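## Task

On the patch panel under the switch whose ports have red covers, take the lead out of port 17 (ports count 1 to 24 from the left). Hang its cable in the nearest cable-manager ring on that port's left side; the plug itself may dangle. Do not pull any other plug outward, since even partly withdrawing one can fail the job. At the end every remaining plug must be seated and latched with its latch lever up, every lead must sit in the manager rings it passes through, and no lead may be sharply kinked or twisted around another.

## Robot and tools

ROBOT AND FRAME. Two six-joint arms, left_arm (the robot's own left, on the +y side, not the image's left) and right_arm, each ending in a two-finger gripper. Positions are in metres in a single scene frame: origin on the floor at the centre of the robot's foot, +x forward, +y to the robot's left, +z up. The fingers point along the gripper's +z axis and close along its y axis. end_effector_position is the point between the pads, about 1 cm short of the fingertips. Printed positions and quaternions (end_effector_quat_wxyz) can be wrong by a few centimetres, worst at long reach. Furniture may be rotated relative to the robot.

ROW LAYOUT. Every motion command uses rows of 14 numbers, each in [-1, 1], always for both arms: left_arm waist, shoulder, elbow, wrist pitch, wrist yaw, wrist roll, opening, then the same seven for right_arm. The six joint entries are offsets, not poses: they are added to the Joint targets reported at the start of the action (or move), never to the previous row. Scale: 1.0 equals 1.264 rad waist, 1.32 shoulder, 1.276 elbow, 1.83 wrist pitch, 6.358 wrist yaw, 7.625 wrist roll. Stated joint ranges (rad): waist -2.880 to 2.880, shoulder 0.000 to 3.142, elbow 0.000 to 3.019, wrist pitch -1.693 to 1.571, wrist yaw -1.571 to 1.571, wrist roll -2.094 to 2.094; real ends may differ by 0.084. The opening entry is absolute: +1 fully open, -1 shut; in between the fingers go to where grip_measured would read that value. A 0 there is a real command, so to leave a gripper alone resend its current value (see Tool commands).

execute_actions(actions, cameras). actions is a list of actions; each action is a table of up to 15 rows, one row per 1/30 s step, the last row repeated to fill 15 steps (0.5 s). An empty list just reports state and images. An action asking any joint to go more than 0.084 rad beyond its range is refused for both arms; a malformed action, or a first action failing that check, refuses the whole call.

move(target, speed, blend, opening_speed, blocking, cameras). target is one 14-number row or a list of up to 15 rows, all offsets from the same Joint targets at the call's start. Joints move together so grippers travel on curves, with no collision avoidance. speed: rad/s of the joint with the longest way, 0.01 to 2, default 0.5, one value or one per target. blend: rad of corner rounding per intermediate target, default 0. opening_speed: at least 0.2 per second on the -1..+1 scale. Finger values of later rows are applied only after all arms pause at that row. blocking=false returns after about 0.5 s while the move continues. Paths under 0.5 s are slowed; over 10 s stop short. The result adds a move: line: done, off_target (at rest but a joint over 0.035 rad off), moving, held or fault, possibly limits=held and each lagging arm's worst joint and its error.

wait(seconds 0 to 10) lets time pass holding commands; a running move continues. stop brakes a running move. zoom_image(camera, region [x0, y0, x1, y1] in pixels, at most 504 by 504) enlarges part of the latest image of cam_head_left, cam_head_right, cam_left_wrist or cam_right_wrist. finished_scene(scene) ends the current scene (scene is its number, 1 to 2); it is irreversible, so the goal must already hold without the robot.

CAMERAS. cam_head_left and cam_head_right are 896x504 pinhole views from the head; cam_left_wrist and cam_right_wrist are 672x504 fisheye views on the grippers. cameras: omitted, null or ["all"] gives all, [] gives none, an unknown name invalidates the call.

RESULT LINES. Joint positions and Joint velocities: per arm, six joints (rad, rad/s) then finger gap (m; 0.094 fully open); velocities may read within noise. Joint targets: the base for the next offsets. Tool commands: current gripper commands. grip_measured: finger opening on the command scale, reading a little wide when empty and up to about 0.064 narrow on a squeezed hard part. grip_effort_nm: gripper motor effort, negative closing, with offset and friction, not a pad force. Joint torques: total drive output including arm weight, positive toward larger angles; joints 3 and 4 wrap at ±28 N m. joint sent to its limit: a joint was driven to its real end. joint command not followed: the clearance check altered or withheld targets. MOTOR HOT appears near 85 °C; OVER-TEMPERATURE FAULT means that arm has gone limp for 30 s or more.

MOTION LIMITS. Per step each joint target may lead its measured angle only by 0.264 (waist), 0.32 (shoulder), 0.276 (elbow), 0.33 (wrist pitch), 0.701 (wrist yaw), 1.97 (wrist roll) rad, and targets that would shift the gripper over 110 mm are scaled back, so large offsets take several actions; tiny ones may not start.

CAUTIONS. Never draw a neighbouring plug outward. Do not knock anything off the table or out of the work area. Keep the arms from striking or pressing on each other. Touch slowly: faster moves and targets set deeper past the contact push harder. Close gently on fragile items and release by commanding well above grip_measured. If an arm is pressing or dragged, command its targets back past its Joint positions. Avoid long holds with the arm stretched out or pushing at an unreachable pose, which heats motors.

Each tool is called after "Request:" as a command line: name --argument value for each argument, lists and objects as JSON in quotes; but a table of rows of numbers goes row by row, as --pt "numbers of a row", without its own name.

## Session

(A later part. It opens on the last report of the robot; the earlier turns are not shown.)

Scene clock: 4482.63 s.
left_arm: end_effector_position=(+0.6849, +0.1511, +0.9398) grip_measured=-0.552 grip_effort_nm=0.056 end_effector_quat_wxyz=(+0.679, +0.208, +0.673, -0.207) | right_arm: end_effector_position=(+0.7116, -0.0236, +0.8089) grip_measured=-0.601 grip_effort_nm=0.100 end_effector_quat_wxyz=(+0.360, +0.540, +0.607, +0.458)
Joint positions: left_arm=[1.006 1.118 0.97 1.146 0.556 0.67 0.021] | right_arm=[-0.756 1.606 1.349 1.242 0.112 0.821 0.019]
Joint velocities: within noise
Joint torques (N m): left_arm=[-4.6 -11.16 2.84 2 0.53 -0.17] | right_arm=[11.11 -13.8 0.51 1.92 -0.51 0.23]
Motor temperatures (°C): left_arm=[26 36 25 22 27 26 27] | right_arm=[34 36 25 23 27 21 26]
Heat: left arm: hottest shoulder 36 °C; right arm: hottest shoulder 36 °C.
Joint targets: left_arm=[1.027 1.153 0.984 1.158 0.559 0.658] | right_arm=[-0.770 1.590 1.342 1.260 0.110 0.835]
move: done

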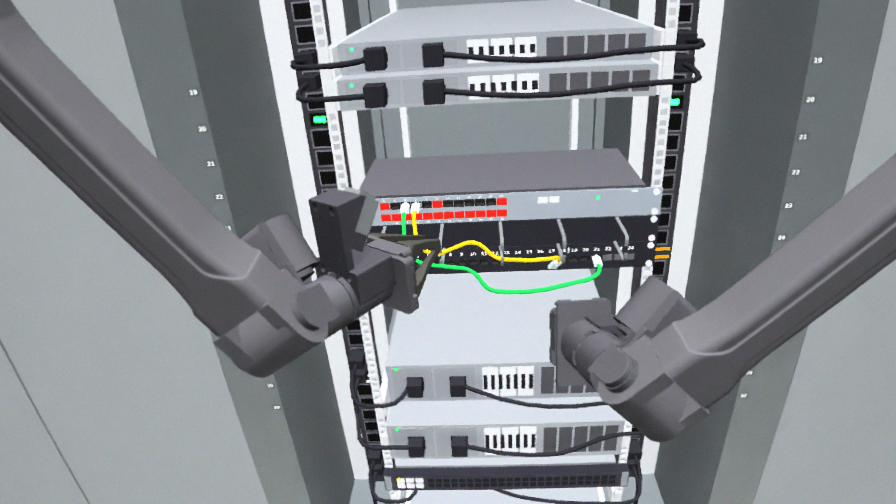

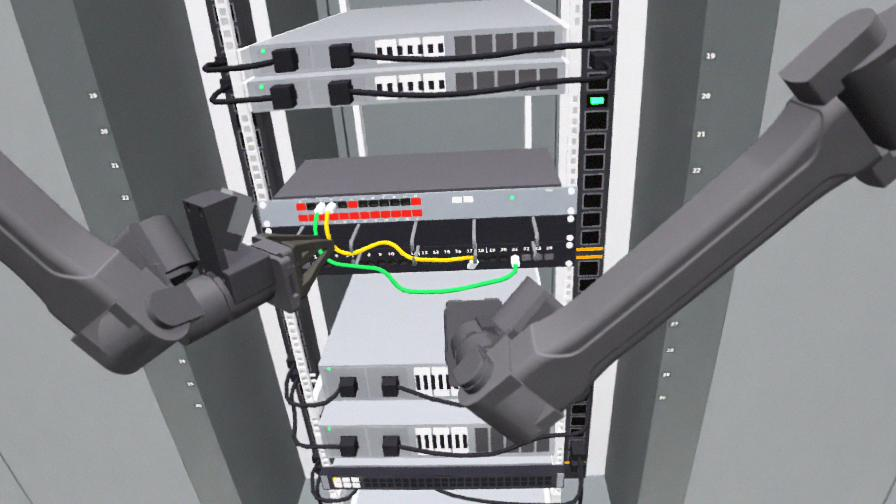

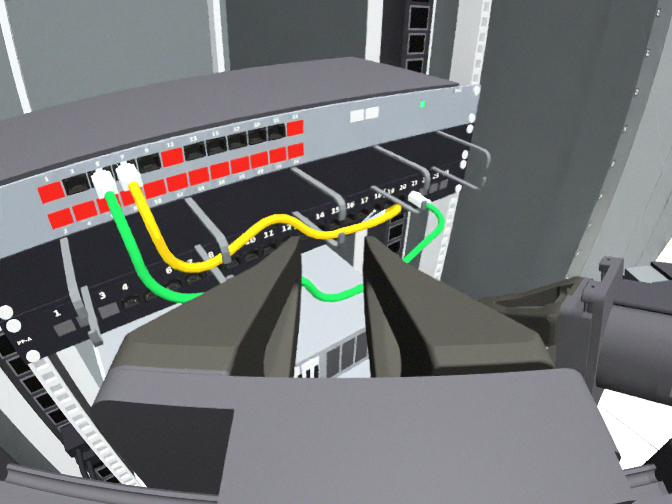

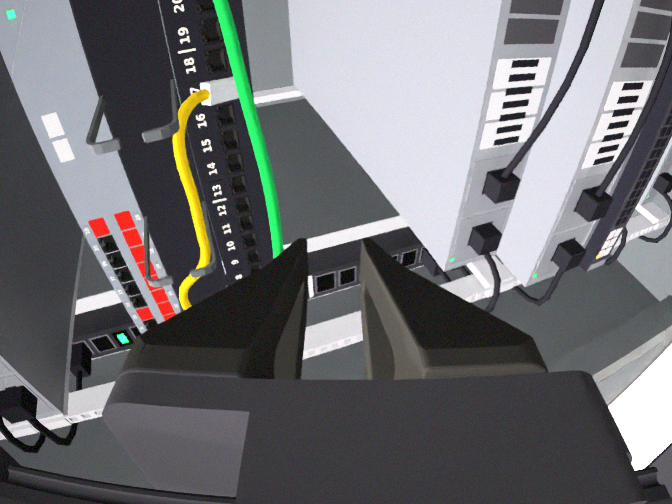

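Request:
move --pt "0 0 0 0 0 0 -0.55 -0.0973 0.2553 0.3382 0.1257 -0.0491 -0.1993 -0.9" --speed 0.35

Request:
zoom_image --camera "cam_right_wrist" --region '[150, 0, 550, 300]'

Scene clock: 4531.13 s.
left_arm: end_effector_position=(+0.6849, +0.1511, +0.9398) grip_measured=-0.552 grip_effort_nm=0.051 end_effector_quat_wxyz=(+0.679, +0.208, +0.673, -0.207) | right_arm: end_effector_position=(+0.7488, -0.0153, +0.7692) grip_measured=-0.899 grip_effort_nm=-0.037 end_effector_quat_wxyz=(+0.736, -0.045, +0.673, +0.059)
Joint positions: left_arm=[1.006 1.118 0.97 1.146 0.556 0.67 0.021] | right_arm=[-0.873 1.909 1.756 1.471 -0.199 -0.67 0.005]
Joint velocities: within noise
Joint torques (N m): left_arm=[-4.42 -11.11 2.88 2.04 0.53 -0.16] | right_arm=[12.22 -12.45 3.21 2.15 -0.55 0.03]
Motor temperatures (°C): left_arm=[26 36 25 22 27 26 27] | right_arm=[34 35 25 23 27 21 25]
Heat: left arm: hottest shoulder 36 °C; right arm: hottest shoulder 35 °C.
Joint targets: left_arm=[1.027 1.153 0.984 1.158 0.559 0.658] | right_arm=[-0.893 1.928 1.773 1.490 -0.202 -0.685]
move: done

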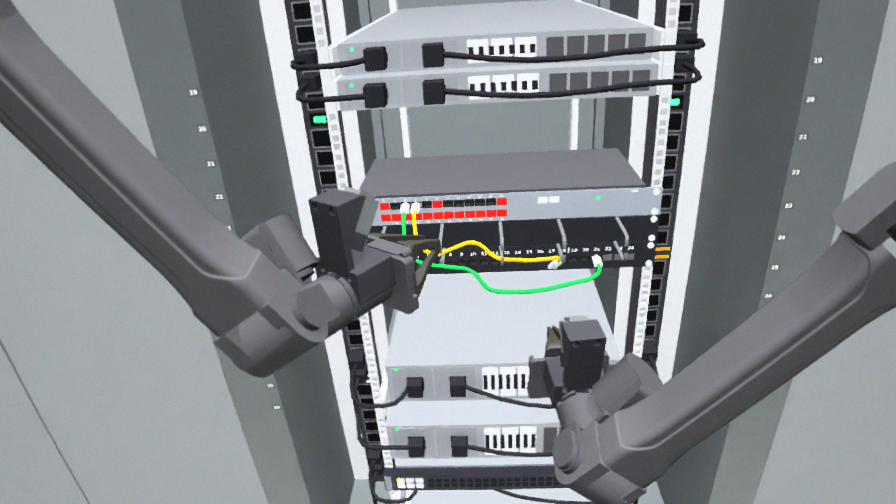

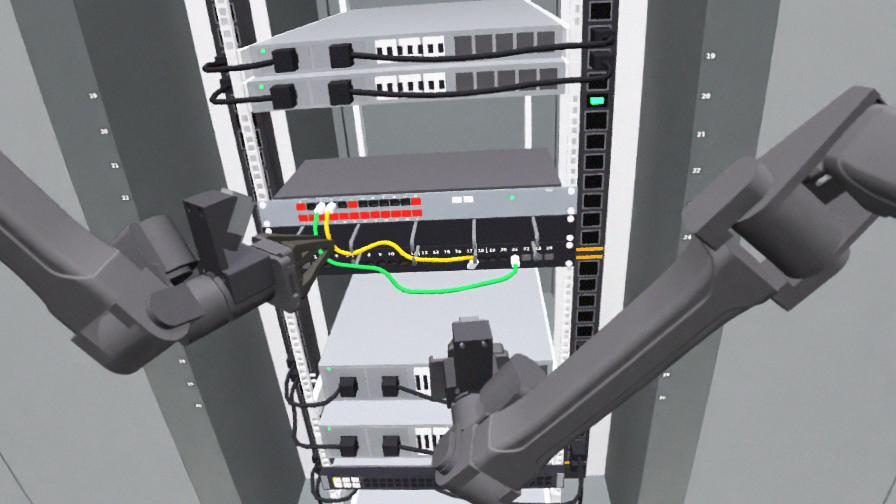

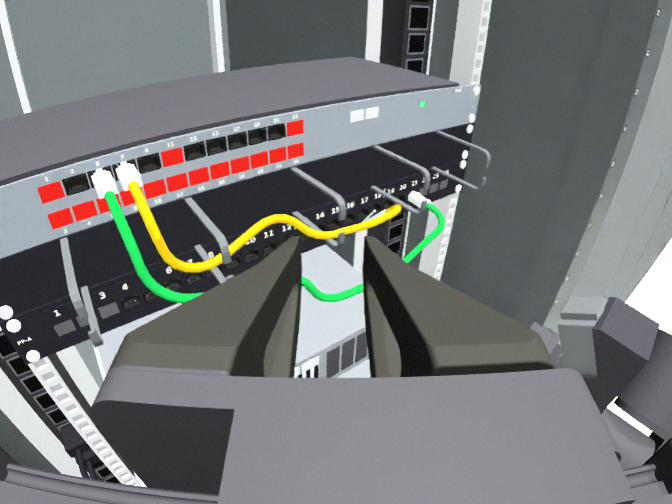

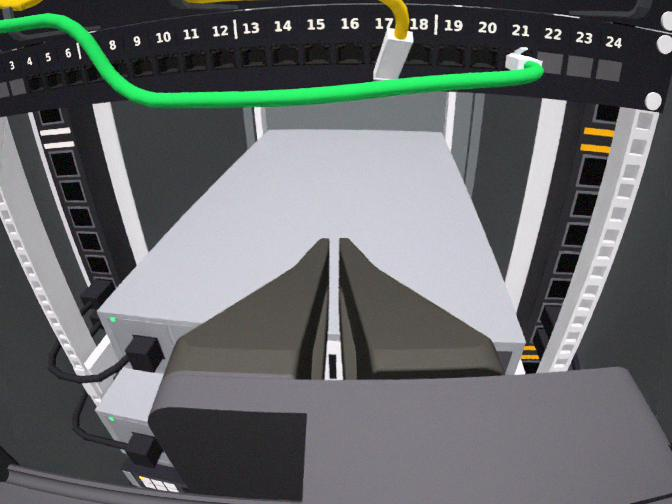

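Scaled by 1.260 from the camera's 672x504 image, which has a finer 960x720 frame.

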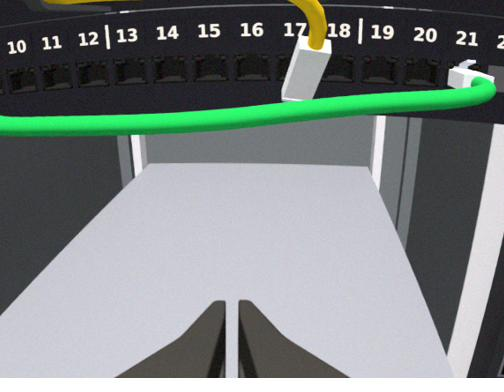

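Request:
move --pt "0 0 0 0 0 0 -0.55 0.03 -0.05 -0.04 0.035 0 0 -0.9" --speed 0.3 --cameras '["cam_right_wrist"]'

Request:
zoom_image --camera "cam_right_wrist" --region '[0, 0, 500, 240]'

Scene clock: 4551.20 s.
left_arm: end_effector_position=(+0.6849, +0.1511, +0.9398) grip_measured=-0.552 grip_effort_nm=0.051 end_effector_quat_wxyz=(+0.679, +0.208, +0.673, -0.207) | right_arm: end_effector_position=(+0.7527, -0.0324, +0.7899) grip_measured=-0.899 grip_effort_nm=-0.037 end_effector_quat_wxyz=(+0.755, -0.033, +0.654, +0.041)
Joint positions: left_arm=[1.006 1.118 0.97 1.146 0.556 0.67 0.021] | right_arm=[-0.873 1.881 1.731 1.536 -0.199 -0.671 0.005]
Joint velocities: within noise
Joint torques (N m): left_arm=[-4.66 -11.16 2.86 2 0.54 -0.17] | right_arm=[15.09 -15.68 1.09 2.13 -0.53 0.03]
Motor temperatures (°C): left_arm=[26 36 25 22 27 26 27] | right_arm=[34 36 25 23 26 21 25]
Heat: left arm: hottest shoulder 36 °C; right arm: hottest shoulder 36 °C.
Joint targets: left_arm=[1.027 1.153 0.984 1.158 0.559 0.658] | right_arm=[-0.855 1.861 1.722 1.554 -0.202 -0.685]
move: done
Images, in order (width x height): cam_right_wrist 672x504.

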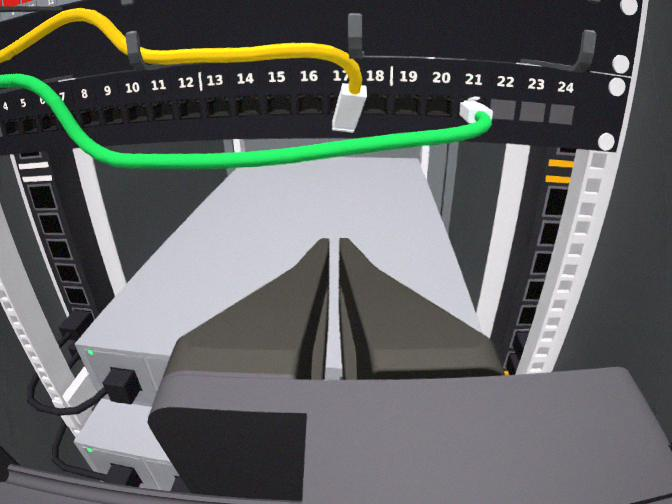

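Scaled by 1.008 from the camera's 672x504 image, which has a finer 960x720 frame.

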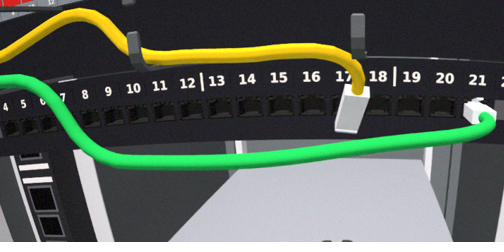

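Request:
zoom_image --camera "cam_right_wrist" --region '[300, 0, 420, 140]'

Request:
zoom_image --camera "cam_right_wrist" --region '[60, 0, 220, 120]'

Scaled by 3.600 from the camera's 672x504 image, which has a finer 960x720 frame.

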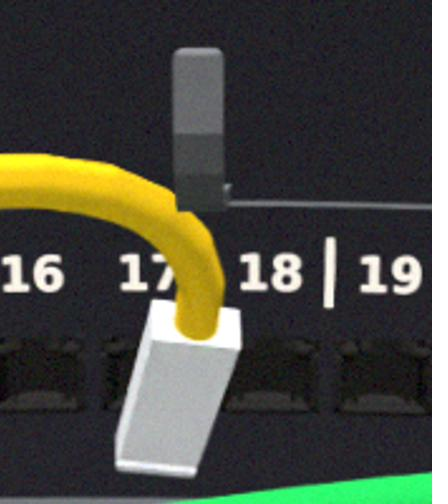

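Scaled by 3.150 from the camera's 672x504 image, which has a finer 960x720 frame.

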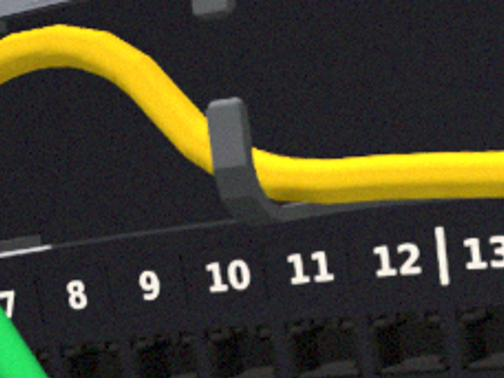

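Request:
zoom_image --camera "cam_left_wrist" --region '[120, 170, 300, 300]'

Request:
zoom_image --camera "cam_left_wrist" --region '[380, 170, 480, 270]'

This scene's latest camera images include none from cam_left_wrist. They are from: cam_right_wrist. cam_left_wrist's image comes with the result of a call that names it in "cameras".

This scene's latest camera images include none from cam_left_wrist. They are from: cam_right_wrist. cam_left_wrist's image comes with the result of a call that names it in "cameras".

Request:
execute_actions --actions '[]' --cameras '["cam_left_wrist","cam_head_left"]'

Request:
zoom_image --camera "cam_left_wrist" --region '[120, 170, 300, 300]'

Request:
zoom_image --camera "cam_left_wrist" --region '[380, 170, 480, 270]'

Request:
zoom_image --camera "cam_head_left" --region '[420, 200, 660, 310]'

Scene clock: 4575.33 s.
left_arm: end_effector_position=(+0.6849, +0.1511, +0.9398) grip_measured=-0.552 grip_effort_nm=0.056 end_effector_quat_wxyz=(+0.679, +0.208, +0.673, -0.207) | right_arm: end_effector_position=(+0.7527, -0.0324, +0.7899) grip_measured=-0.899 grip_effort_nm=-0.042 end_effector_quat_wxyz=(+0.755, -0.033, +0.654, +0.041)
Joint positions: left_arm=[1.006 1.118 0.97 1.146 0.556 0.67 0.021] | right_arm=[-0.873 1.881 1.731 1.536 -0.199 -0.671 0.005]
Joint velocities: within noise
Joint torques (N m): left_arm=[-4.42 -11.11 2.84 2.02 0.53 -0.15] | right_arm=[15.03 -15.74 1.1 2.1 -0.52 0.04]
Motor temperatures (°C): left_arm=[26 36 25 22 27 26 27] | right_arm=[34 37 25 23 26 21 25]
Heat: left arm: hottest shoulder 36 °C; right arm: hottest shoulder 37 °C.
Joint targets: left_arm=[1.027 1.153 0.984 1.158 0.559 0.658] | right_arm=[-0.855 1.861 1.722 1.554 -0.202 -0.685]
Tool commands: left_gripper/opening=-0.55 right_gripper/opening=-0.9
Images, in order (width x height): cam_head_left 896x504, cam_left_wrist 672x504.

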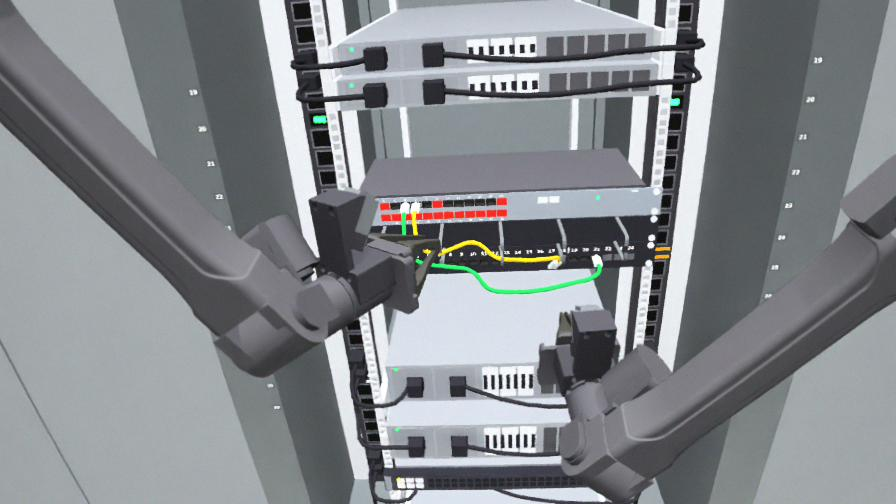

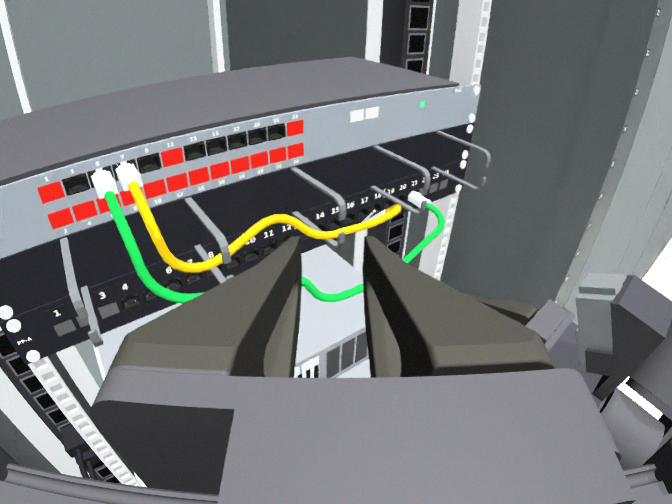

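Scaled by 2.800 from the camera's 672x504 image, which has a finer 960x720 frame.

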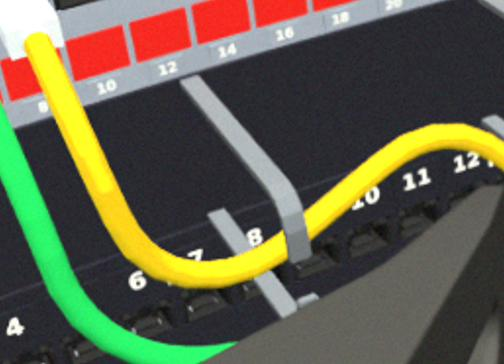

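Scaled by 5.040 from the camera's 672x504 image, which has a finer 960x720 frame.

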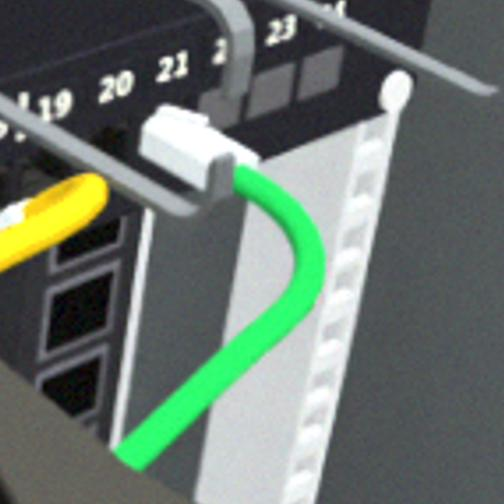

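Scaled by 2.100 from the camera's 896x504 image, which has a finer 1280x720 frame.

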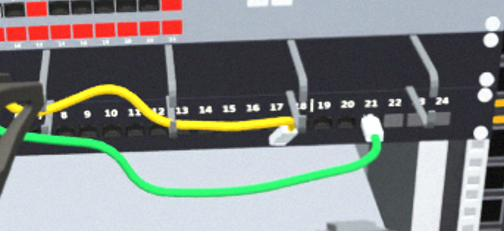

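Request:
move --pt "0.038 0.0568 -0.04 0.1574 -0.0302 -0.0161 -0.55 0 0 0 0 0 0 -0.9" --speed 0.3 --cameras '["cam_left_wrist"]'

Request:
zoom_image --camera "cam_left_wrist" --region '[200, 100, 500, 320]'

Scene clock: 4600.00 s.
left_arm: end_effector_position=(+0.6791, +0.1948, +0.9196) grip_measured=-0.552 grip_effort_nm=0.056 end_effector_quat_wxyz=(+0.699, +0.121, +0.694, -0.121) | right_arm: end_effector_position=(+0.7527, -0.0324, +0.7899) grip_measured=-0.899 grip_effort_nm=-0.032 end_effector_quat_wxyz=(+0.755, -0.033, +0.654, +0.041)
Joint positions: left_arm=[1.054 1.194 0.94 1.432 0.37 0.549 0.021] | right_arm=[-0.873 1.881 1.731 1.536 -0.199 -0.672 0.005]
Joint velocities: within noise
Joint torques (N m): left_arm=[-4.6 -11.11 0.65 2.21 0.22 -0.19] | right_arm=[15.15 -15.85 1.09 2.11 -0.53 0.05]
Motor temperatures (°C): left_arm=[26 36 25 22 27 26 27] | right_arm=[35 38 25 23 26 21 24]
Heat: left arm: hottest shoulder 36 °C; right arm: hottest shoulder 38 °C.
Joint targets: left_arm=[1.075 1.228 0.933 1.446 0.366 0.535] | right_arm=[-0.855 1.861 1.722 1.554 -0.202 -0.685]
move: done
Images, in order (width x height): cam_left_wrist 672x504.

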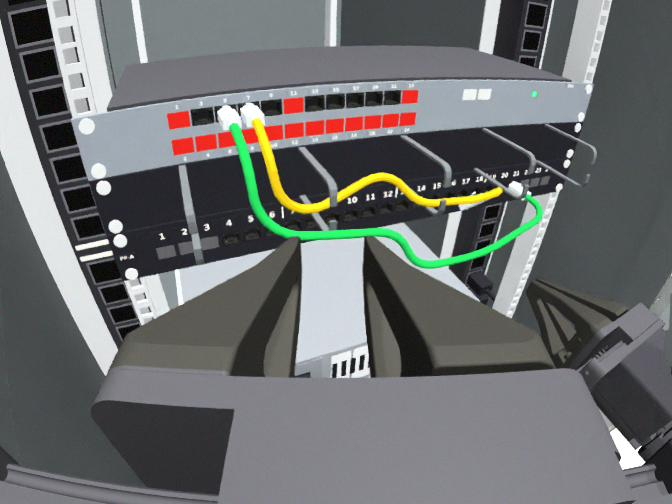

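Scaled by 1.680 from the camera's 672x504 image, which has a finer 960x720 frame.

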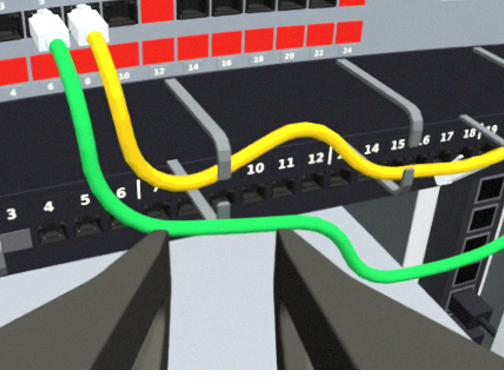

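Request:
zoom_image --camera "cam_left_wrist" --region '[270, 150, 390, 260]'

Scaled by 4.200 from the camera's 672x504 image, which has a finer 960x720 frame.

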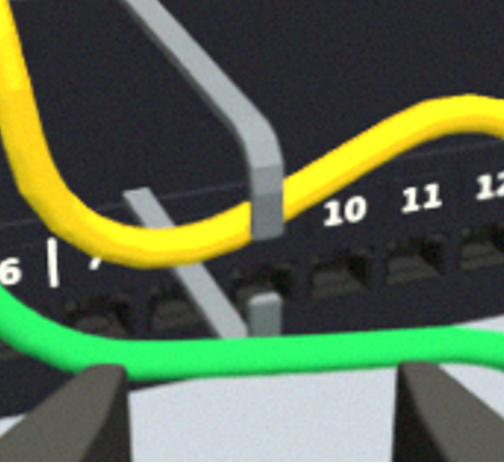

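Request:
move --pt "-0.2247 0.2788 0.3644 0.0399 -0.0911 -0.1822 -0.6 0 0 0 0 0 0 -0.9" --speed 0.3

Request:
zoom_image --camera "cam_left_wrist" --region '[180, 80, 480, 320]'

Scene clock: 4737.53 s.
left_arm: end_effector_position=(+0.7530, +0.1271, +0.8485) grip_measured=-0.598 grip_effort_nm=-0.115 end_effector_quat_wxyz=(+0.492, -0.580, +0.493, -0.422) | right_arm: end_effector_position=(+0.7527, -0.0324, +0.7899) grip_measured=-0.899 grip_effort_nm=-0.032 end_effector_quat_wxyz=(+0.755, -0.033, +0.654, +0.041)
Joint positions: left_arm=[0.81 1.563 1.384 1.506 -0.209 -0.84 0.019] | right_arm=[-0.873 1.881 1.731 1.536 -0.199 -0.672 0.005]
Joint velocities: within noise
Joint torques (N m): left_arm=[-13.45 -10.87 2.7 1.92 0.3 -0.1] | right_arm=[14.92 -15.44 1.07 2.11 -0.54 0.06]
Motor temperatures (°C): left_arm=[26 36 24 22 26 26 27] | right_arm=[35 39 24 23 26 21 24]
Heat: left arm: hottest shoulder 36 °C; right arm: hottest shoulder 39 °C.
Joint targets: left_arm=[0.791 1.596 1.398 1.519 -0.213 -0.854] | right_arm=[-0.855 1.861 1.722 1.554 -0.202 -0.685]
move: done

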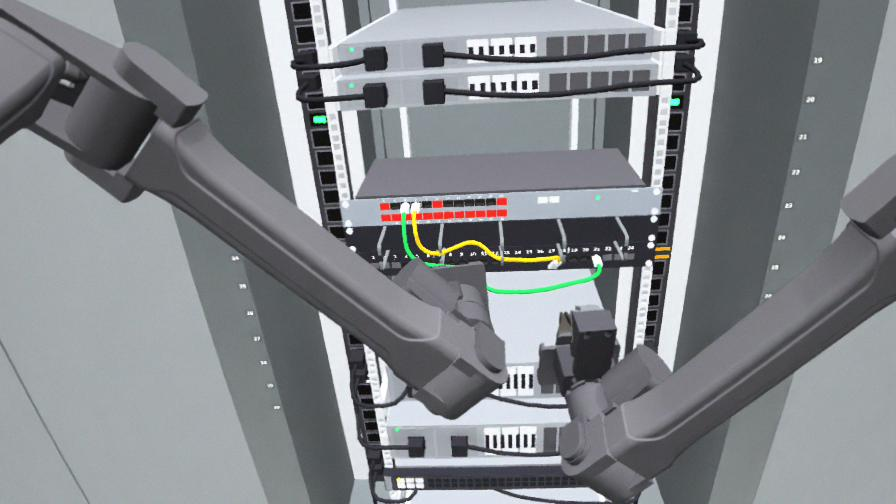

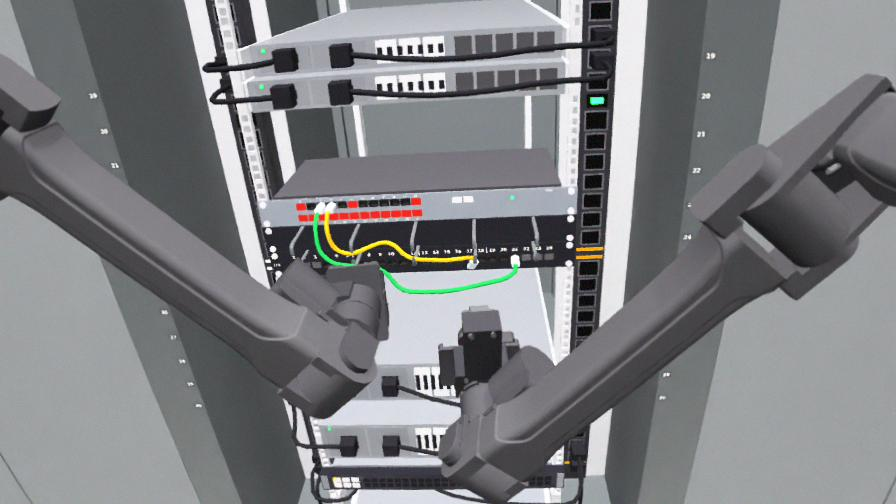

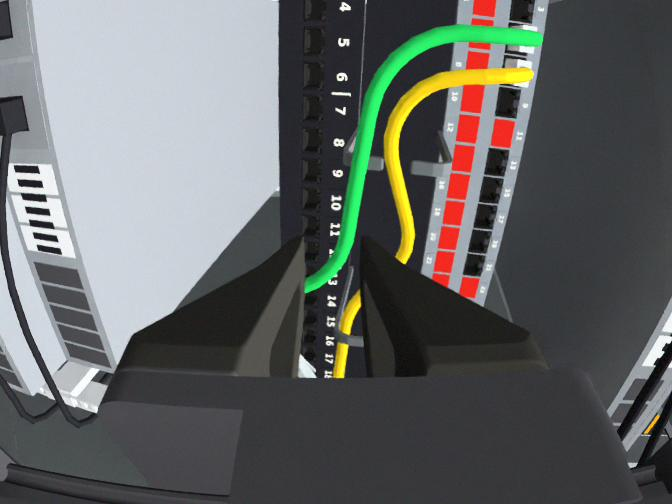

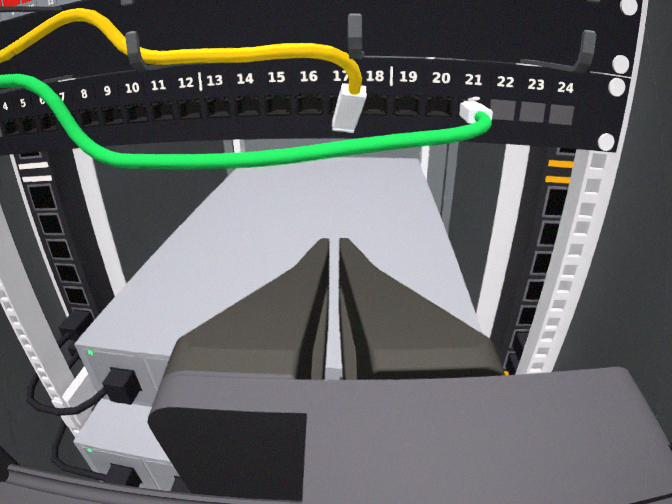

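Scaled by 1.680 from the camera's 672x504 image, which has a finer 960x720 frame.

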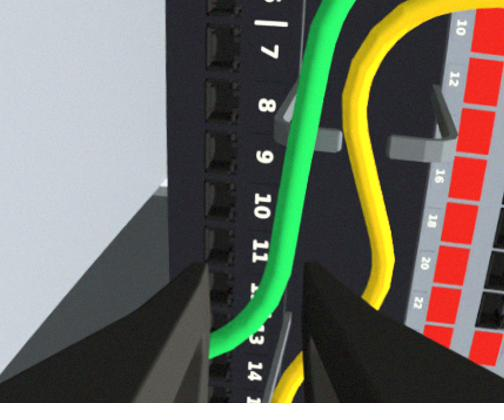

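Request:
move --pt "0.0392 -0.0455 0.053 -0.054 0 0 -0.6 0 0 0 0 0 0 -0.9" --speed 0.12 --cameras '["cam_left_wrist"]'

Request:
zoom_image --camera "cam_left_wrist" --region '[180, 80, 480, 320]'

Scene clock: 4795.53 s.
left_arm: end_effector_position=(+0.7818, +0.1330, +0.8525) grip_measured=-0.598 grip_effort_nm=-0.115 end_effector_quat_wxyz=(+0.493, -0.580, +0.493, -0.422) | right_arm: end_effector_position=(+0.7527, -0.0324, +0.7899) grip_measured=-0.899 grip_effort_nm=-0.032 end_effector_quat_wxyz=(+0.755, -0.033, +0.654, +0.041)
Joint positions: left_arm=[0.812 1.552 1.45 1.43 -0.209 -0.841 0.019] | right_arm=[-0.873 1.881 1.731 1.536 -0.199 -0.672 0.005]
Joint velocities: within noise
Joint torques (N m): left_arm=[-9.29 -14.74 3.33 0.99 0.32 -0.09] | right_arm=[15.09 -15.68 1.1 2.1 -0.52 0.05]
Motor temperatures (°C): left_arm=[28 36 24 22 26 26 27] | right_arm=[35 39 24 23 26 21 24]
Heat: left arm: hottest shoulder 36 °C; right arm: hottest shoulder 39 °C.
Joint targets: left_arm=[0.841 1.536 1.466 1.421 -0.213 -0.854] | right_arm=[-0.855 1.861 1.722 1.554 -0.202 -0.685]
move: done
Images, in order (width x height): cam_left_wrist 672x504.

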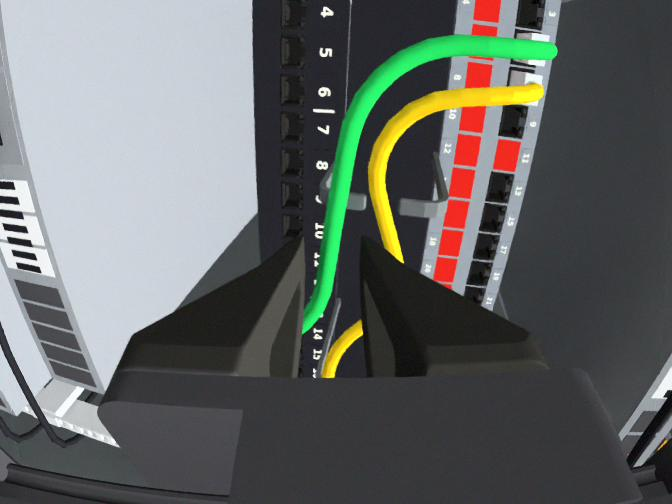

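Scaled by 1.680 from the camera's 672x504 image, which has a finer 960x720 frame.

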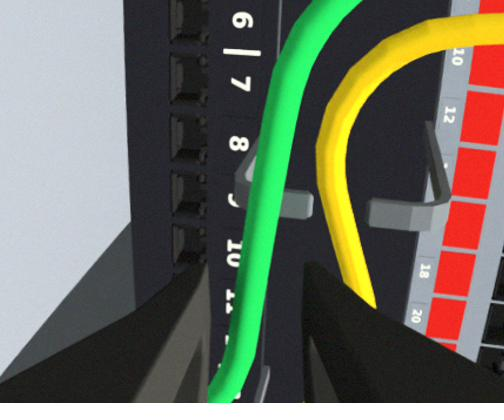

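Request:
move --pt "0 0 0.0352 -0.0359 0 0 -0.6 0 0 0 0 0 0 -0.9" --speed 0.1 --cameras '["cam_left_wrist"]'

Request:
zoom_image --camera "cam_left_wrist" --region '[180, 120, 480, 360]'

Scene clock: 4817.27 s.
left_arm: end_effector_position=(+0.7979, +0.1312, +0.8501) grip_measured=-0.598 grip_effort_nm=-0.115 end_effector_quat_wxyz=(+0.485, -0.580, +0.501, -0.421) | right_arm: end_effector_position=(+0.7527, -0.0324, +0.7899) grip_measured=-0.899 grip_effort_nm=-0.042 end_effector_quat_wxyz=(+0.755, -0.033, +0.654, +0.041)
Joint positions: left_arm=[0.812 1.552 1.493 1.364 -0.209 -0.841 0.019] | right_arm=[-0.873 1.881 1.731 1.536 -0.199 -0.672 0.005]
Joint velocities: within noise
Joint torques (N m): left_arm=[-9.17 -15.21 3.74 0.96 0.31 -0.09] | right_arm=[14.92 -15.85 1.14 2.07 -0.53 0.07]
Motor temperatures (°C): left_arm=[27 36 25 22 26 26 27] | right_arm=[35 39 24 23 26 21 23]
Heat: left arm: hottest shoulder 36 °C; right arm: hottest shoulder 39 °C.
Joint targets: left_arm=[0.841 1.536 1.511 1.355 -0.213 -0.854] | right_arm=[-0.855 1.861 1.722 1.554 -0.202 -0.685]
move: done
Images, in order (width x height): cam_left_wrist 672x504.

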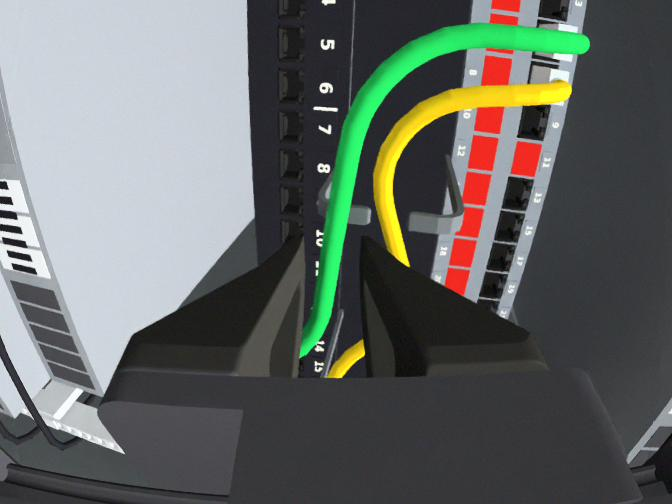

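Scaled by 1.680 from the camera's 672x504 image, which has a finer 960x720 frame.

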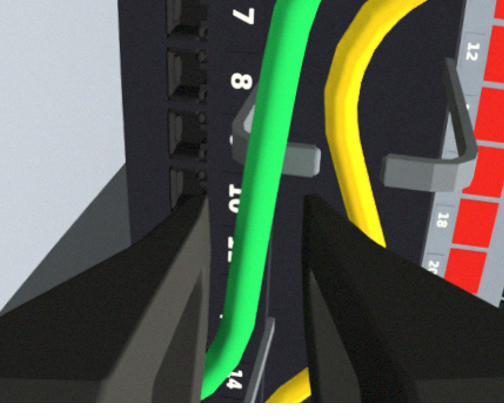

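Request:
move --pt "0 0 -0.033 0.034 0 0 -0.6 0 0 0 0 0 0 -0.9" --pt "0 0 -0.033 0.034 0 0 -1.0 0 0 0 0 0 0 -0.9" --speed 0.12 --opening_speed 0.3 --cameras '["cam_left_wrist"]'

Request:
zoom_image --camera "cam_left_wrist" --region '[180, 120, 480, 360]'

Scene clock: 4849.40 s.
left_arm: end_effector_position=(+0.7917, +0.1344, +0.8537) grip_measured=-0.907 grip_effort_nm=-1.043 end_effector_quat_wxyz=(+0.493, -0.580, +0.493, -0.422) | right_arm: end_effector_position=(+0.7527, -0.0324, +0.7899) grip_measured=-0.899 grip_effort_nm=-0.032 end_effector_quat_wxyz=(+0.755, -0.033, +0.654, +0.041)
Joint positions: left_arm=[0.812 1.551 1.476 1.404 -0.209 -0.841 0.004] | right_arm=[-0.873 1.881 1.731 1.536 -0.199 -0.672 0.005]
Joint velocities: within noise
Joint torques (N m): left_arm=[-9.52 -14.97 1.74 1.88 0.32 -0.09] | right_arm=[14.97 -15.74 1.02 2.17 -0.53 0.05]
Motor temperatures (°C): left_arm=[27 37 25 22 26 26 27] | right_arm=[35 39 24 23 26 21 23]
Heat: left arm: hottest shoulder 37 °C; right arm: hottest shoulder 39 °C.
Joint targets: left_arm=[0.841 1.536 1.469 1.417 -0.213 -0.854] | right_arm=[-0.855 1.861 1.722 1.554 -0.202 -0.685]
move: done
Images, in order (width x height): cam_left_wrist 672x504.

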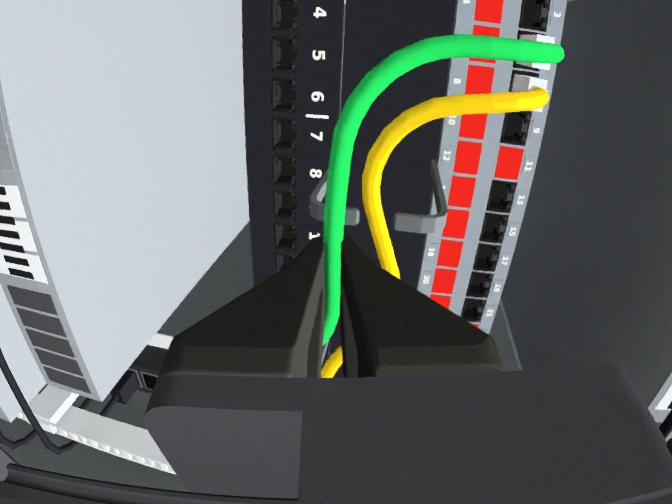

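Scaled by 1.680 from the camera's 672x504 image, which has a finer 960x720 frame.

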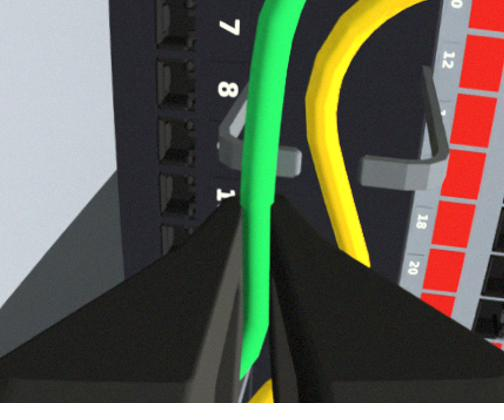

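Request:
move --pt "-0.0562 -0.0106 -0.0086 0 0 0 -1.0 0 0 0 0 0 0 -0.9" --speed 0.1 --cameras '["cam_left_wrist"]'

Request:
zoom_image --camera "cam_left_wrist" --region '[240, 140, 480, 332]'

Scene clock: 4866.93 s.
left_arm: end_effector_position=(+0.7914, +0.1278, +0.8641) grip_measured=-0.907 grip_effort_nm=-1.062 end_effector_quat_wxyz=(+0.487, -0.584, +0.488, -0.429) | right_arm: end_effector_position=(+0.7527, -0.0324, +0.7899) grip_measured=-0.899 grip_effort_nm=-0.037 end_effector_quat_wxyz=(+0.755, -0.033, +0.654, +0.041)
Joint positions: left_arm=[0.789 1.541 1.465 1.405 -0.21 -0.841 0.004] | right_arm=[-0.873 1.881 1.731 1.536 -0.199 -0.672 0.005]
Joint velocities: within noise
Joint torques (N m): left_arm=[-13.45 -14.86 1.83 1.81 0.35 -0.08] | right_arm=[15.09 -15.79 1.1 2.15 -0.53 0.04]
Motor temperatures (°C): left_arm=[27 36 25 22 26 26 28] | right_arm=[35 39 24 23 26 21 23]
Heat: left arm: hottest shoulder 36 °C; right arm: hottest shoulder 39 °C.
Joint targets: left_arm=[0.770 1.522 1.458 1.417 -0.213 -0.854] | right_arm=[-0.855 1.861 1.722 1.554 -0.202 -0.685]
move: done
Images, in order (width x height): cam_left_wrist 672x504.

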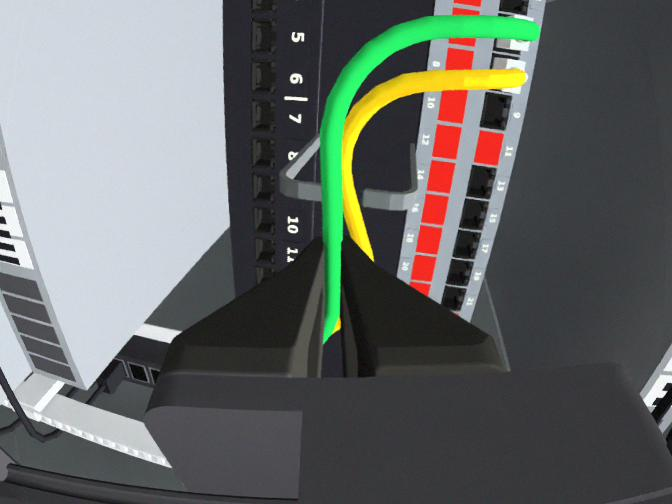

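Scaled by 2.100 from the camera's 672x504 image, which has a finer 960x720 frame.

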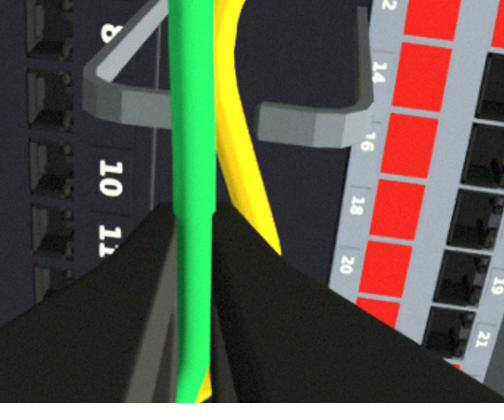

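Request:
move --pt "-0.007 -0.003 0 0 0 0 -1.0 0 0 0 0 0 0 -0.9" --pt "-0.007 -0.003 0.03 -0.026 0 0 -1.0 0 0 0 0 0 0 -0.9" --speed 0.08 --cameras '["cam_left_wrist"]'

Request:
zoom_image --camera "cam_left_wrist" --region '[240, 140, 480, 332]'

Scene clock: 4881.53 s.
left_arm: end_effector_position=(+0.7975, +0.1257, +0.8659) grip_measured=-0.907 grip_effort_nm=-1.062 end_effector_quat_wxyz=(+0.481, -0.585, +0.491, -0.430) | right_arm: end_effector_position=(+0.7527, -0.0324, +0.7899) grip_measured=-0.899 grip_effort_nm=-0.037 end_effector_quat_wxyz=(+0.755, -0.033, +0.654, +0.041)
Joint positions: left_arm=[0.783 1.537 1.477 1.378 -0.211 -0.841 0.004] | right_arm=[-0.873 1.881 1.731 1.536 -0.199 -0.672 0.005]
Joint velocities: within noise
Joint torques (N m): left_arm=[-13.68 -15.09 3.78 0.99 0.41 -0.09] | right_arm=[15.03 -15.68 1.06 2.18 -0.54 0.03]
Motor temperatures (°C): left_arm=[27 36 25 22 26 26 29] | right_arm=[35 39 24 23 26 21 23]
Heat: left arm: hottest shoulder 36 °C; right arm: hottest shoulder 39 °C.
Joint targets: left_arm=[0.761 1.518 1.496 1.369 -0.213 -0.854] | right_arm=[-0.855 1.861 1.722 1.554 -0.202 -0.685]
move: done
Images, in order (width x height): cam_left_wrist 672x504.

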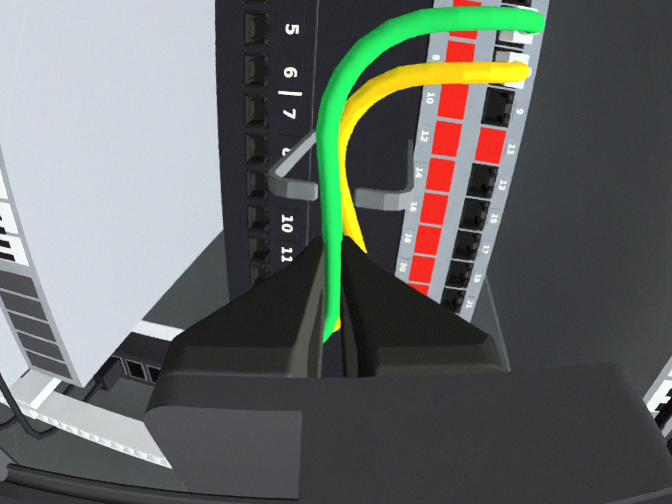

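Scaled by 2.100 from the camera's 672x504 image, which has a finer 960x720 frame.

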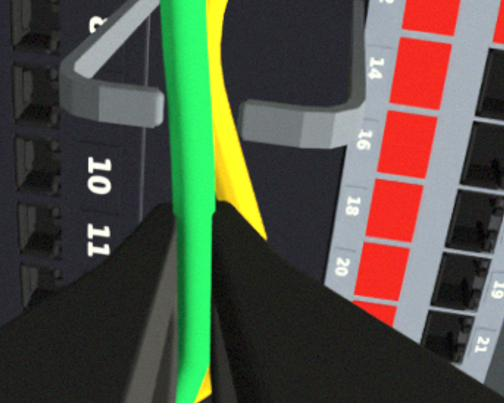

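Request:
move --pt "-0.003 0 0.0235 -0.021 0 0 -1.0 0 0 0 0 0 0 -0.9" --speed 0.08 --cameras '["cam_left_wrist"]'

Request:
zoom_image --camera "cam_left_wrist" --region '[240, 140, 480, 332]'

Scene clock: 4892.97 s.
left_arm: end_effector_position=(+0.8077, +0.1247, +0.8660) grip_measured=-0.907 grip_effort_nm=-1.062 end_effector_quat_wxyz=(+0.477, -0.585, +0.494, -0.430) | right_arm: end_effector_position=(+0.7527, -0.0324, +0.7899) grip_measured=-0.899 grip_effort_nm=-0.037 end_effector_quat_wxyz=(+0.755, -0.033, +0.654, +0.041)
Joint positions: left_arm=[0.781 1.537 1.505 1.34 -0.212 -0.842 0.004] | right_arm=[-0.873 1.881 1.731 1.536 -0.199 -0.672 0.005]
Joint velocities: within noise
Joint torques (N m): left_arm=[-14.1 -15.21 4.14 0.95 0.42 -0.09] | right_arm=[14.92 -15.74 1.07 2.15 -0.53 0.06]
Motor temperatures (°C): left_arm=[28 36 25 22 26 26 29] | right_arm=[35 39 24 23 26 21 23]
Heat: left arm: hottest shoulder 36 °C; right arm: hottest shoulder 39 °C.
Joint targets: left_arm=[0.757 1.518 1.526 1.331 -0.213 -0.854] | right_arm=[-0.855 1.861 1.722 1.554 -0.202 -0.685]
move: done
Images, in order (width x height): cam_left_wrist 672x504.

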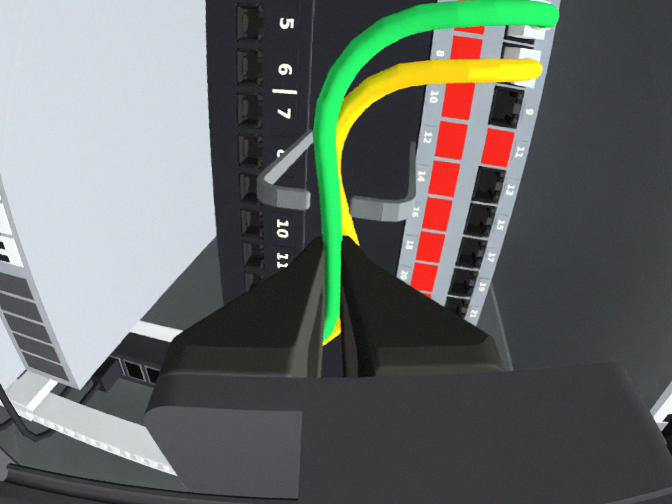

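Scaled by 2.100 from the camera's 672x504 image, which has a finer 960x720 frame.

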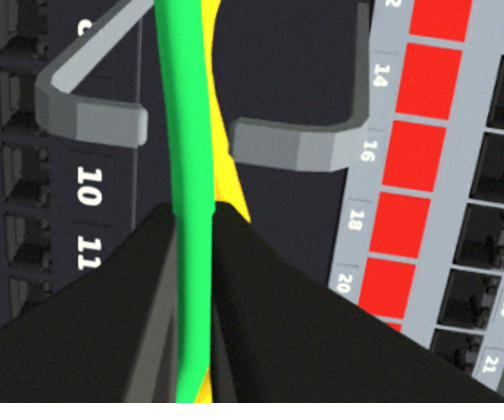

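Request:
move --pt "-0.002 0 0.0235 -0.021 0 0 -1.0 0 0 0 0 0 0 -0.9" --speed 0.08 --cameras '["cam_left_wrist"]'

Request:
zoom_image --camera "cam_left_wrist" --region '[240, 140, 480, 332]'

Scene clock: 4900.83 s.
left_arm: end_effector_position=(+0.8177, +0.1239, +0.8663) grip_measured=-0.907 grip_effort_nm=-1.062 end_effector_quat_wxyz=(+0.473, -0.586, +0.498, -0.430) | right_arm: end_effector_position=(+0.7527, -0.0324, +0.7899) grip_measured=-0.899 grip_effort_nm=-0.037 end_effector_quat_wxyz=(+0.755, -0.033, +0.654, +0.041)
Joint positions: left_arm=[0.779 1.537 1.532 1.303 -0.213 -0.842 0.004] | right_arm=[-0.873 1.881 1.731 1.536 -0.199 -0.672 0.005]
Joint velocities: within noise
Joint torques (N m): left_arm=[-13.98 -15.33 4.45 0.91 0.47 -0.1] | right_arm=[14.92 -15.79 1.06 2.11 -0.5 0.06]
Motor temperatures (°C): left_arm=[28 36 25 22 26 26 29] | right_arm=[35 39 24 23 26 21 23]
Heat: left arm: hottest shoulder 36 °C; right arm: hottest shoulder 39 °C.
Joint targets: left_arm=[0.755 1.518 1.556 1.293 -0.213 -0.854] | right_arm=[-0.855 1.861 1.722 1.554 -0.202 -0.685]
move: done
Images, in order (width x height): cam_left_wrist 672x504.

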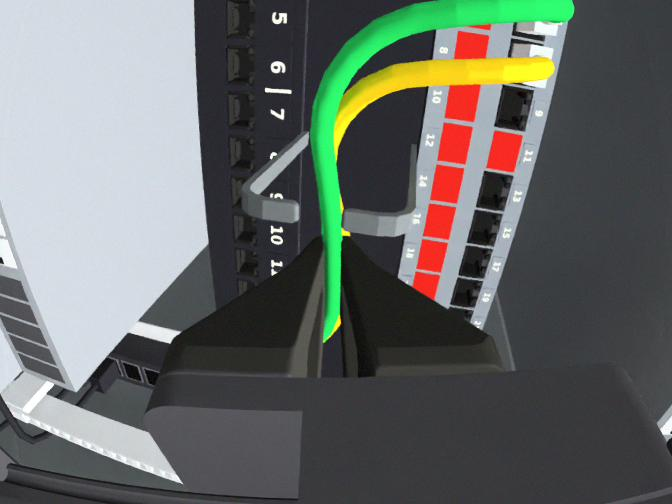

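Scaled by 2.100 from the camera's 672x504 image, which has a finer 960x720 frame.

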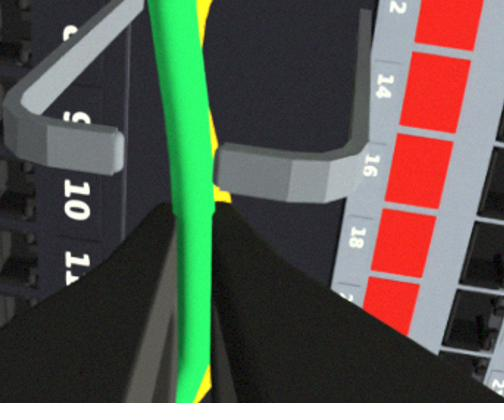

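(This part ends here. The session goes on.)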